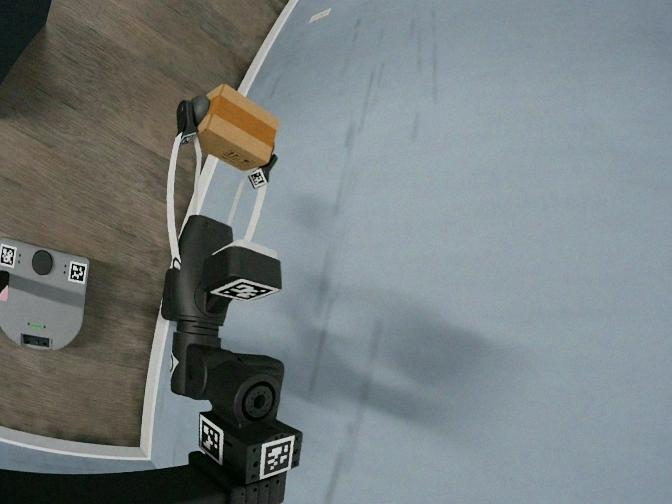

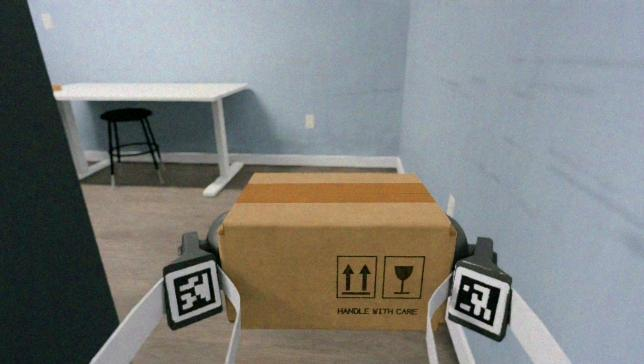

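Request:
move:
  base: {"translate_m": 0.77}
  pace: "max"
  cameras: []

Request:
move:
  base: {"translate_m": 0.77}
  pace: "max"
  cameras: []

Request:
move:
  base: {"rotate_rad": 1.216}
  joints: {"head_pan_rad": -0.4, "head_tilt_rad": -0.5}
  pace: "max"
  cameras: ["nav_camera"]

Request:
move:
  base: {"translate_m": 0.85}
  pace: "max"
  cameras: ["nav_camera"]

Request:
move:
  base: {"translate_m": 0.84}
  joints: {"head_pan_rad": -1.57, "head_tilt_rad": -0.6}
  pace: "max"
  cameras: ["head_camera","nav_camera"]

Scene clock: 533.53 s.
move: done
base_odometry: x=+0.286 y=+2.204 heading=-2.814
turned_by_wheels: +0.000
turned_by_imu: -0.001
base_tilt: forward=-0.2 right=-1.2
lidar_m: 2.32 2.03 3.71 0.39 0.42 1.45 1.43 0.80 0.64 0.63 0.68 1.02
head_depth_mm: 482 531 593 673 778 887 - / 494 547 614 699 815 909 - / 508 566 634 727 851 979 - / 524 582 658 758 893 1084 1217 / 539 602 683 791 940 1123 - / 555 623 713 833 995 1182 - / 572 644 740 869 1050 1263 1154
base_status: done
joint_positions: lift_m=+0.870 arm_m=+0.001 wrist_yaw_rad=+1.498 wrist_pitch_rad=-0.175 wrist_roll_rad=+0.001 gripper_m=+0.051 head_pan_rad=-1.400 head_tilt_rad=-0.700
joint_status: not commanded
measured_speeds: all 0
motor_effort: left_wheel=+7.9(12.9) right_wheel=+1.5(10.3) lift_m=+26.8(27.3) arm_m=-8.1(13.3) wrist_yaw_rad=+1.9(3.6) wrist_pitch_rad=+4.2(4.3) wrist_roll_rad=-0.4(0.8) gripper_m=-16.1(16.8) head_pan_rad=-3.1(3.6) head_tilt_rad=-3.7(5.2)
hand_pose: x=+0.2261 y=-0.1637 z=+0.9403 quat_wxyz=(+0.558, +0.525, -0.474, +0.434) (m; base frame)
wrist_depth_mm: - - - - - - 630 / - - - - - - 603 / - - - - - - 628 / - - - 169 - - 627 / - - 132 130 134 - 619 / - 124 135 136 134 124 621 / - - - - - 125 620
pictures: none
No camera images: "cameras" was empty.

Scene clock: 542.20 s.
move: done
base_odometry: x=-0.443 y=+1.957 heading=-2.815
turned_by_wheels: +0.000
turned_by_imu: +0.001
base_tilt: forward=-0.2 right=-1.1
lidar_m: 1.56 1.30 2.00 1.97 0.93 0.79 1.96 0.91 0.73 0.72 0.77 1.17
head_depth_mm: 556 612 685 775 894 1021 - / 572 631 706 808 938 1043 - / 588 653 733 837 979 1127 - / 604 673 757 877 1029 1251 1218 / 621 695 791 915 1089 1272 - / 642 721 822 960 1146 1336 - / 660 747 857 1005 1213 1343 1151
base_status: done
joint_positions: lift_m=+0.870 arm_m=+0.001 wrist_yaw_rad=+1.498 wrist_pitch_rad=-0.175 wrist_roll_rad=+0.001 gripper_m=+0.051 head_pan_rad=-1.400 head_tilt_rad=-0.700
joint_status: not commanded
measured_speeds: all 0
motor_effort: left_wheel=+2.8(12.1) right_wheel=+6.6(10.4) lift_m=+28.0(28.1) arm_m=-2.7(8.2) wrist_yaw_rad=+1.5(3.5) wrist_pitch_rad=+4.2(4.3) wrist_roll_rad=-0.3(0.6) gripper_m=-15.6(16.6) head_pan_rad=-3.2(3.7) head_tilt_rad=-4.0(4.8)
hand_pose: x=+0.2261 y=-0.1637 z=+0.9403 quat_wxyz=(+0.558, +0.525, -0.474, +0.434) (m; base frame)
wrist_depth_mm: - - - - - - - / - - - - - - - / - - - - - - - / - - - 169 - - - / - - 132 130 135 - - / - 124 135 136 134 - - / - - - - - - -
pictures: none
No camera images: "cameras" was empty.

Scene clock: 545.07 s.
move: done
base_odometry: x=-0.443 y=+1.957 heading=-1.599
turned_by_wheels: +1.216
turned_by_imu: +1.196
base_tilt: forward=-0.3 right=-1.2
lidar_m: 3.16 1.43 0.83 0.79 1.41 0.82 0.72 0.72 0.84 1.48 1.34 1.30
head_depth_mm: 1548 1632 1716 1373 1855 1635 1314 / 1710 1802 1872 1360 1862 1582 339 / 1898 2011 2089 1350 2096 1615 337 / 2134 2300 2313 1629 2000 1595 348 / 2420 2648 2291 2426 2052 1593 1299 / 2847 3110 3309 2880 2033 1574 1296 / 3329 3656 3807 2848 2032 1565 1294
base_status: done
joint_positions: lift_m=+0.870 arm_m=+0.001 wrist_yaw_rad=+1.498 wrist_pitch_rad=-0.175 wrist_roll_rad=+0.001 gripper_m=+0.051 head_pan_rad=-0.399 head_tilt_rad=-0.500
joint_status: all done
measured_speeds: all 0
motor_effort: left_wheel=-8.1(12.7) right_wheel=+8.8(13.0) lift_m=+27.6(28.3) arm_m=-4.8(6.1) wrist_yaw_rad=+2.0(2.7) wrist_pitch_rad=+4.1(4.3) wrist_roll_rad=-0.4(0.6) gripper_m=-16.0(16.7) head_pan_rad=-3.2(5.1) head_tilt_rad=+3.3(5.1)
hand_pose: x=+0.2261 y=-0.1638 z=+0.9403 quat_wxyz=(+0.558, +0.525, -0.474, +0.434) (m; base frame)
wrist_depth_mm: - - - - - - - / - - - - - - - / - - - - - - - / - - - 169 - - - / - - 132 130 135 - - / - 124 135 136 134 - - / - - - - - - -
pictures: nav_camera (sideways)
camera_calibration:
nav_camera: T_world_to_cam=[[0.426862, -0.16128, 0.889819, -1.11748], [-0.37248, -0.927981, 0.0104884, 0.0388048], [0.824043, -0.335917, -0.456193, 0.541902], [0, 0, 0, 1]] pos_world=[0.0449107, 0.0378178, 1.24116]

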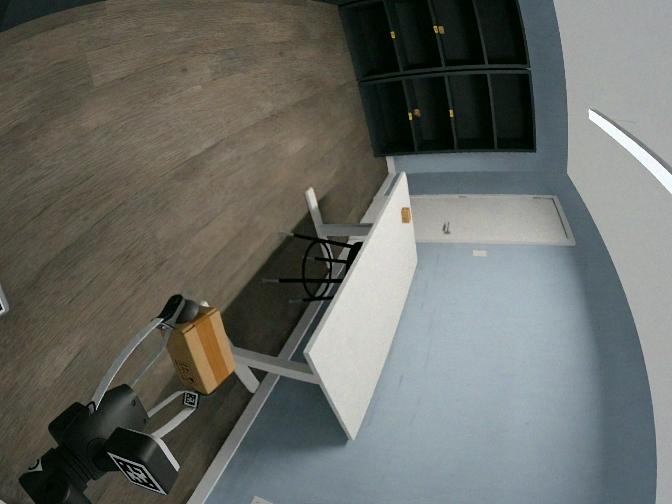

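Scene clock: 554.53 s.
move: done
base_odometry: x=-0.467 y=+1.107 heading=-1.599
turned_by_wheels: +0.000
turned_by_imu: +0.000
base_tilt: forward=-0.4 right=-1.3
lidar_m: 2.74 1.82 1.07 0.93 0.93 1.76 1.54 1.53 1.55 0.91 0.92 0.97
head_depth_mm: 1344 1402 1478 1374 955 784 1292 / 1477 1566 1644 1355 948 1528 339 / 1633 1732 1855 1349 983 1567 337 / 1833 1943 2102 1319 1743 1594 348 / 2103 2280 2486 1394 2066 1586 1293 / 2480 2747 3082 2712 2046 1575 1297 / 2727 2892 3036 2842 2026 1571 1288
base_status: done
joint_positions: lift_m=+0.870 arm_m=+0.001 wrist_yaw_rad=+1.498 wrist_pitch_rad=-0.175 wrist_roll_rad=+0.001 gripper_m=+0.051 head_pan_rad=-0.400 head_tilt_rad=-0.500
joint_status: not commanded
measured_speeds: all 0
motor_effort: left_wheel=+1.0(7.5) right_wheel=+9.2(14.0) lift_m=+28.7(29.3) arm_m=-12.0(13.3) wrist_yaw_rad=+1.2(3.1) wrist_pitch_rad=+4.3(4.3) wrist_roll_rad=-0.4(0.8) gripper_m=-16.1(16.7) head_pan_rad=-3.0(3.9) head_tilt_rad=+4.3(4.9)
hand_pose: x=+0.2261 y=-0.1637 z=+0.9403 quat_wxyz=(+0.558, +0.525, -0.474, +0.434) (m; base frame)
wrist_depth_mm: - - - - - - - / - - - - - - - / - - - - - - - / - - - 170 169 - - / - - 131 130 134 - - / - 124 135 136 134 125 - / - - - - - 942 -
pictures: nav_camera (sideways)
camera_calibration:
nav_camera: T_world_to_cam=[[0.426632, -0.161937, 0.88981, -1.11744], [-0.373952, -0.927389, 0.0105203, 0.0387078], [0.823496, -0.337234, -0.456211, 0.541968], [0, 0, 0, 1]] pos_world=[0.0449041, 0.0377115, 1.24116]

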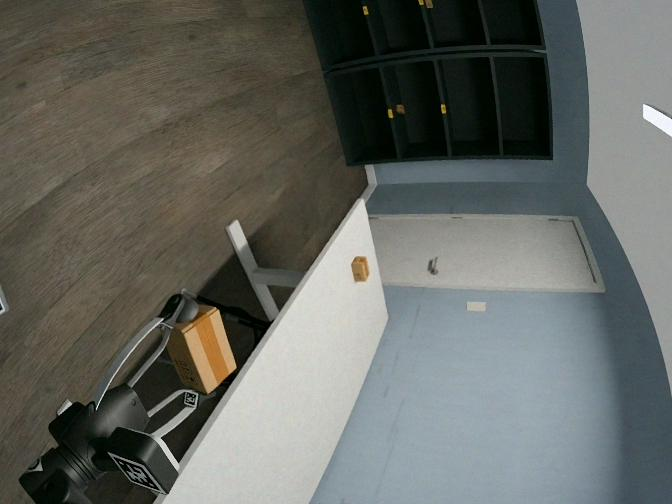

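Scene clock: 563.90 s.
move: done
base_odometry: x=-0.491 y=+0.267 heading=-1.599
turned_by_wheels: +0.000
turned_by_imu: +0.000
base_tilt: forward=-0.3 right=-1.2
lidar_m: 2.06 1.94 1.30 1.13 1.13 1.32 2.34 2.26 0.74 0.51 0.76 1.34
head_depth_mm: 1053 1162 1316 1132 840 691 - / 1022 1126 1268 1126 836 683 - / 999 1100 1226 1118 829 661 - / 968 1074 1192 1098 822 657 935 / 948 1044 1153 1090 817 653 1142 / 926 1011 1119 1079 811 652 584 / 902 985 1090 1066 807 647 567
base_status: done
joint_positions: lift_m=+0.870 arm_m=+0.001 wrist_yaw_rad=+1.498 wrist_pitch_rad=-0.175 wrist_roll_rad=+0.001 gripper_m=+0.051 head_pan_rad=-1.570 head_tilt_rad=-0.600
joint_status: all done
measured_speeds: all 0
motor_effort: left_wheel=+0.1(9.2) right_wheel=+9.8(13.6) lift_m=+29.9(30.0) arm_m=-9.4(12.2) wrist_yaw_rad=+1.5(3.3) wrist_pitch_rad=+4.3(4.3) wrist_roll_rad=-0.4(0.7) gripper_m=-15.9(16.6) head_pan_rad=+3.2(5.9) head_tilt_rad=-4.4(9.0)
hand_pose: x=+0.2261 y=-0.1637 z=+0.9403 quat_wxyz=(+0.558, +0.525, -0.474, +0.434) (m; base frame)
wrist_depth_mm: - - - - - - 930 / - - - - - - 982 / - - - - - - - / - - - 169 - - - / - - 132 130 135 - - / - 124 136 136 134 122 - / - - - - - - 351
pictures: head_camera (sideways), nav_camera (sideways)
camera_calibration:
head_camera: T_world_to_cam=[[-0.0467445, 0.520086, -0.852834, 1.12534], [0.997499, -0.0210087, -0.0674855, 0.0813531], [-0.0530152, -0.853856, -0.517803, 0.629753], [0, 0, 0, 1]] pos_world=[0.00484051, -0.0458484, 1.29131]
nav_camera: T_world_to_cam=[[0.0175178, -0.542579, 0.839822, -1.04979], [-0.999788, -0.018574, 0.00885454, 0.044798], [0.0107945, -0.8398, -0.542789, 0.659577], [0, 0, 0, 1]] pos_world=[0.0560587, -0.0148501, 1.23925]

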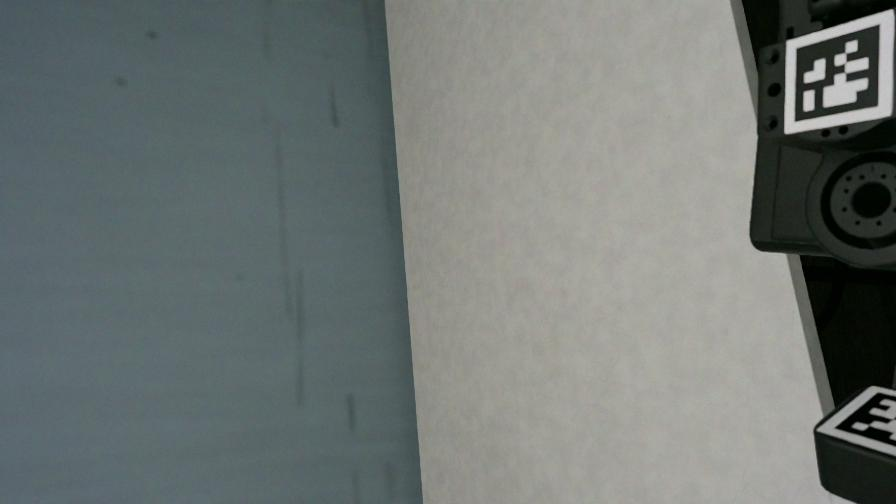

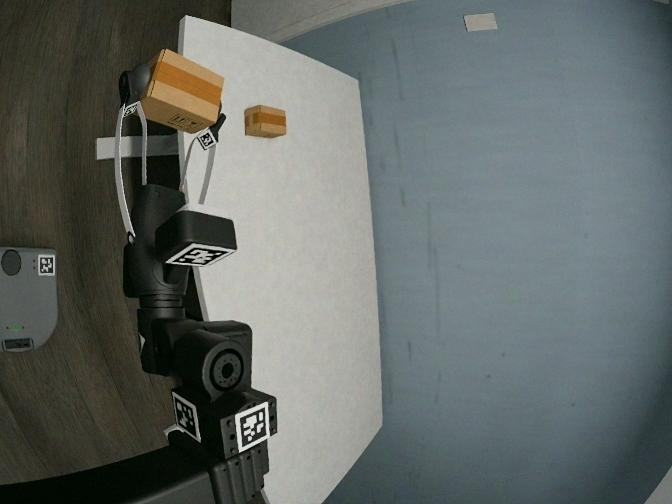

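Request:
move:
  joints: {"wrist_yaw_rad": 0.0, "arm_m": 0.22}
  pace: "max"
  cameras: []

Request:
move:
  joints: {"lift_m": 0.71}
  pace: "max"
  cameras: ["head_camera"]

Request:
move:
  joints: {"lift_m": 0.669}
  speeds: {"lift_m": 0.03}
  contact_limits: {"lift_m": {"down": 14}}
  cameras: ["head_camera","wrist_camera"]

Scene clock: 581.83 s.
move: done
base_odometry: x=-0.491 y=+0.267 heading=-1.599
turned_by_wheels: +0.000
turned_by_imu: +0.000
base_tilt: forward=-0.3 right=-1.2
lidar_m: 2.07 1.94 1.30 1.14 1.13 1.33 2.34 2.25 0.74 0.51 0.77 1.34
head_depth_mm: 1050 1162 1308 1132 329 - 1186 / 1024 1131 1273 1125 372 648 1249 / 1000 1096 1228 397 379 659 1177 / 969 1073 1191 637 408 657 1145 / 952 1040 1157 1090 816 654 1135 / 923 1011 1122 1073 811 651 1133 / 905 989 1087 1061 804 646 581
base_status: not commanded
joint_positions: lift_m=+0.870 arm_m=+0.220 wrist_yaw_rad=+0.002 wrist_pitch_rad=-0.175 wrist_roll_rad=+0.001 gripper_m=+0.051 head_pan_rad=-1.570 head_tilt_rad=-0.601
joint_status: all done
measured_speeds: all 0
motor_effort: left_wheel=-0.2(0.9) right_wheel=+9.8(10.5) lift_m=+29.8(30.6) arm_m=+12.5(15.7) wrist_yaw_rad=-2.3(11.8) wrist_pitch_rad=+4.2(4.3) wrist_roll_rad=-0.3(0.7) gripper_m=-15.9(16.3) head_pan_rad=+3.1(4.0) head_tilt_rad=-4.5(5.7)
hand_pose: x=-0.0209 y=-0.6131 z=+0.9403 quat_wxyz=(+0.704, +0.063, -0.704, -0.061) (m; base frame)
wrist_depth_mm: - - - - - - - / - - - - - - - / - - - - - - - / - - - 157 157 - - / - - 132 131 135 - - / - - 135 136 134 122 - / - - 143 142 - - -
pictures: none
No camera images: "cameras" was empty.

Scene clock: 583.70 s.
move: done
base_odometry: x=-0.491 y=+0.267 heading=-1.599
turned_by_wheels: +0.000
turned_by_imu: +0.000
base_tilt: forward=-0.2 right=-1.2
lidar_m: 2.06 1.94 1.30 1.14 1.14 1.32 2.34 2.25 0.74 0.51 0.77 1.35
head_depth_mm: 1053 1162 1306 1130 844 688 1217 / 1022 1124 1270 1121 834 440 355 / 1000 1100 1225 1115 802 455 1183 / 971 1066 1189 1100 721 481 1146 / 948 1039 1152 1090 812 653 1142 / 924 1011 1123 1079 809 651 1132 / 906 985 1089 1061 806 646 581
base_status: not commanded
joint_positions: lift_m=+0.710 arm_m=+0.220 wrist_yaw_rad=+0.002 wrist_pitch_rad=-0.176 wrist_roll_rad=+0.001 gripper_m=+0.051 head_pan_rad=-1.570 head_tilt_rad=-0.601
joint_status: all done
measured_speeds: all 0
motor_effort: left_wheel=-0.4(0.7) right_wheel=+9.5(10.7) lift_m=+26.1(27.9) arm_m=+12.9(13.8) wrist_yaw_rad=-1.7(3.6) wrist_pitch_rad=+4.3(4.3) wrist_roll_rad=-0.5(0.5) gripper_m=-15.7(16.3) head_pan_rad=+3.0(3.8) head_tilt_rad=-3.9(4.9)
hand_pose: x=-0.0209 y=-0.6131 z=+0.7802 quat_wxyz=(+0.704, +0.063, -0.704, -0.062) (m; base frame)
wrist_depth_mm: - - - - - - - / - - - - - - - / - - - - - - - / - - - 157 156 - - / - - 132 131 135 - - / - - 135 136 134 122 - / - - 142 142 - - -
pictures: head_camera (sideways)
camera_calibration:
head_camera: T_world_to_cam=[[-0.0468316, 0.520462, -0.8526, 1.12506], [0.9975, -0.0208453, -0.0675155, 0.0813993], [-0.0529119, -0.85363, -0.518185, 0.630257], [0, 0, 0, 1]] pos_world=[0.00484054, -0.0458465, 1.29131]

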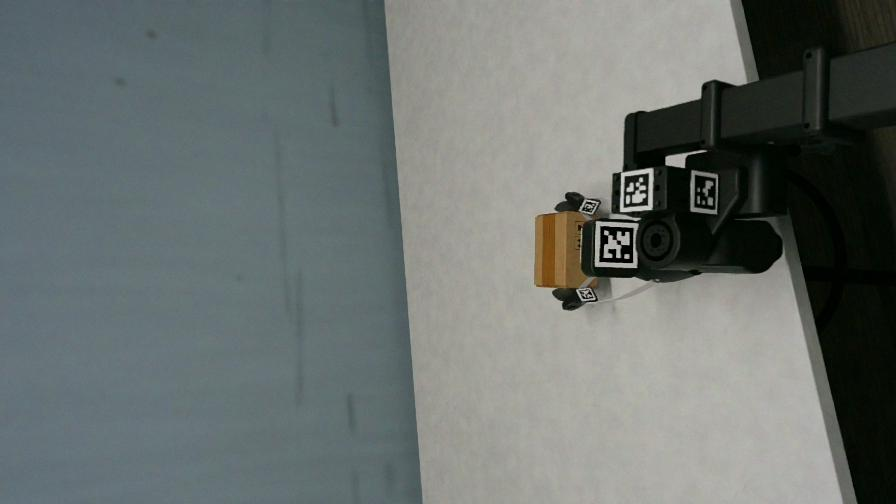

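Scene clock: 585.50 s.
move: done
base_odometry: x=-0.491 y=+0.267 heading=-1.599
turned_by_wheels: +0.000
turned_by_imu: +0.000
base_tilt: forward=-0.3 right=-1.2
lidar_m: 2.05 1.94 1.31 1.13 1.13 1.33 2.34 2.25 0.74 0.51 0.77 1.34
head_depth_mm: 1053 1165 1314 1136 844 689 1246 / 1022 1127 1266 1120 836 638 395 / 994 1100 1229 1110 828 482 1150 / 970 1070 1189 1098 752 502 1147 / 947 1036 1159 1088 818 653 1140 / 925 1015 1120 1079 810 649 1134 / 905 988 1085 1072 806 647 581
base_status: not commanded
joint_positions: lift_m=+0.669 arm_m=+0.220 wrist_yaw_rad=+0.002 wrist_pitch_rad=-0.169 wrist_roll_rad=+0.001 gripper_m=+0.051 head_pan_rad=-1.570 head_tilt_rad=-0.601
joint_status: all done
measured_speeds: all 0
motor_effort: left_wheel=-0.6(0.9) right_wheel=+10.2(10.4) lift_m=+23.1(28.8) arm_m=+12.4(13.4) wrist_yaw_rad=-2.9(3.8) wrist_pitch_rad=+2.9(4.4) wrist_roll_rad=-0.2(0.5) gripper_m=-16.2(16.4) head_pan_rad=+2.4(3.3) head_tilt_rad=-2.9(4.1)
contact_limits: lift_m down 14 (down: maximum 72; up: maximum 65)
hand_pose: x=-0.0209 y=-0.6135 z=+0.7409 quat_wxyz=(+0.705, +0.061, -0.704, -0.059) (m; base frame)
wrist_depth_mm: - - - - - - - / - - - - - - - / - - - - - - - / - - - 154 165 - - / - - 132 130 134 - - / - - 134 136 134 122 - / - - - 143 - - -
pictures: head_camera (sideways), wrist_camera
camera_calibration:
head_camera: T_world_to_cam=[[-0.0468316, 0.520462, -0.8526, 1.12506], [0.9975, -0.0208453, -0.0675155, 0.0813993], [-0.0529119, -0.85363, -0.518185, 0.630257], [0, 0, 0, 1]] pos_world=[0.00484054, -0.0458465, 1.29131]
wrist_camera: T_world_to_cam=[[-0.998885, -0.0442563, -0.0164444, -0.0292063], [-0.000703929, 0.362226, -0.93209, 0.945415], [0.0472075, -0.931039, -0.361853, -0.135959], [0, 0, 0, 1]] pos_world=[-0.0220899, -0.47033, 0.831535]

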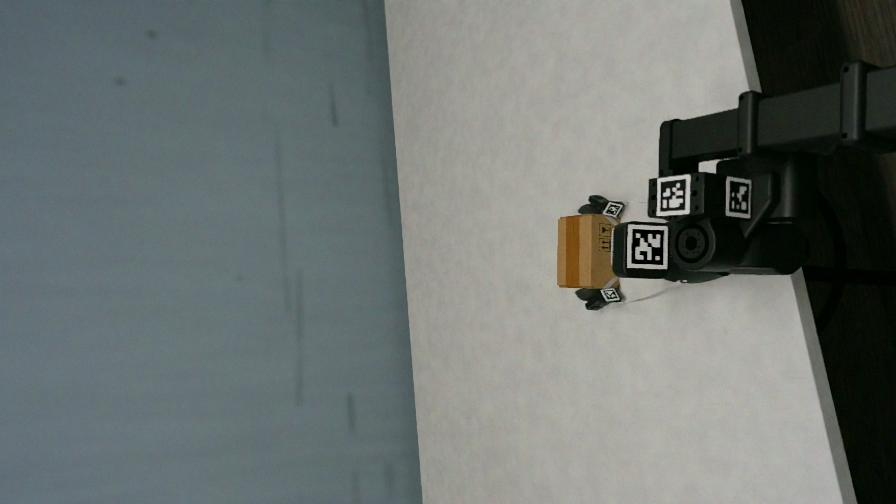

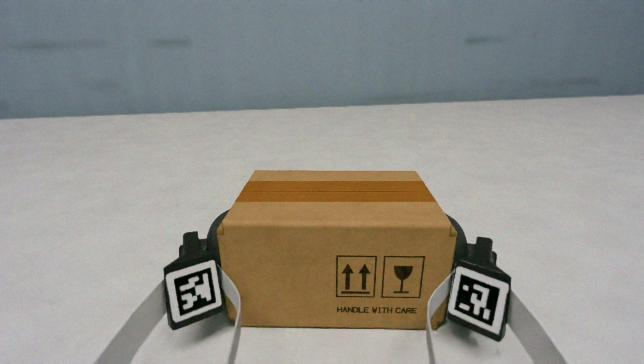

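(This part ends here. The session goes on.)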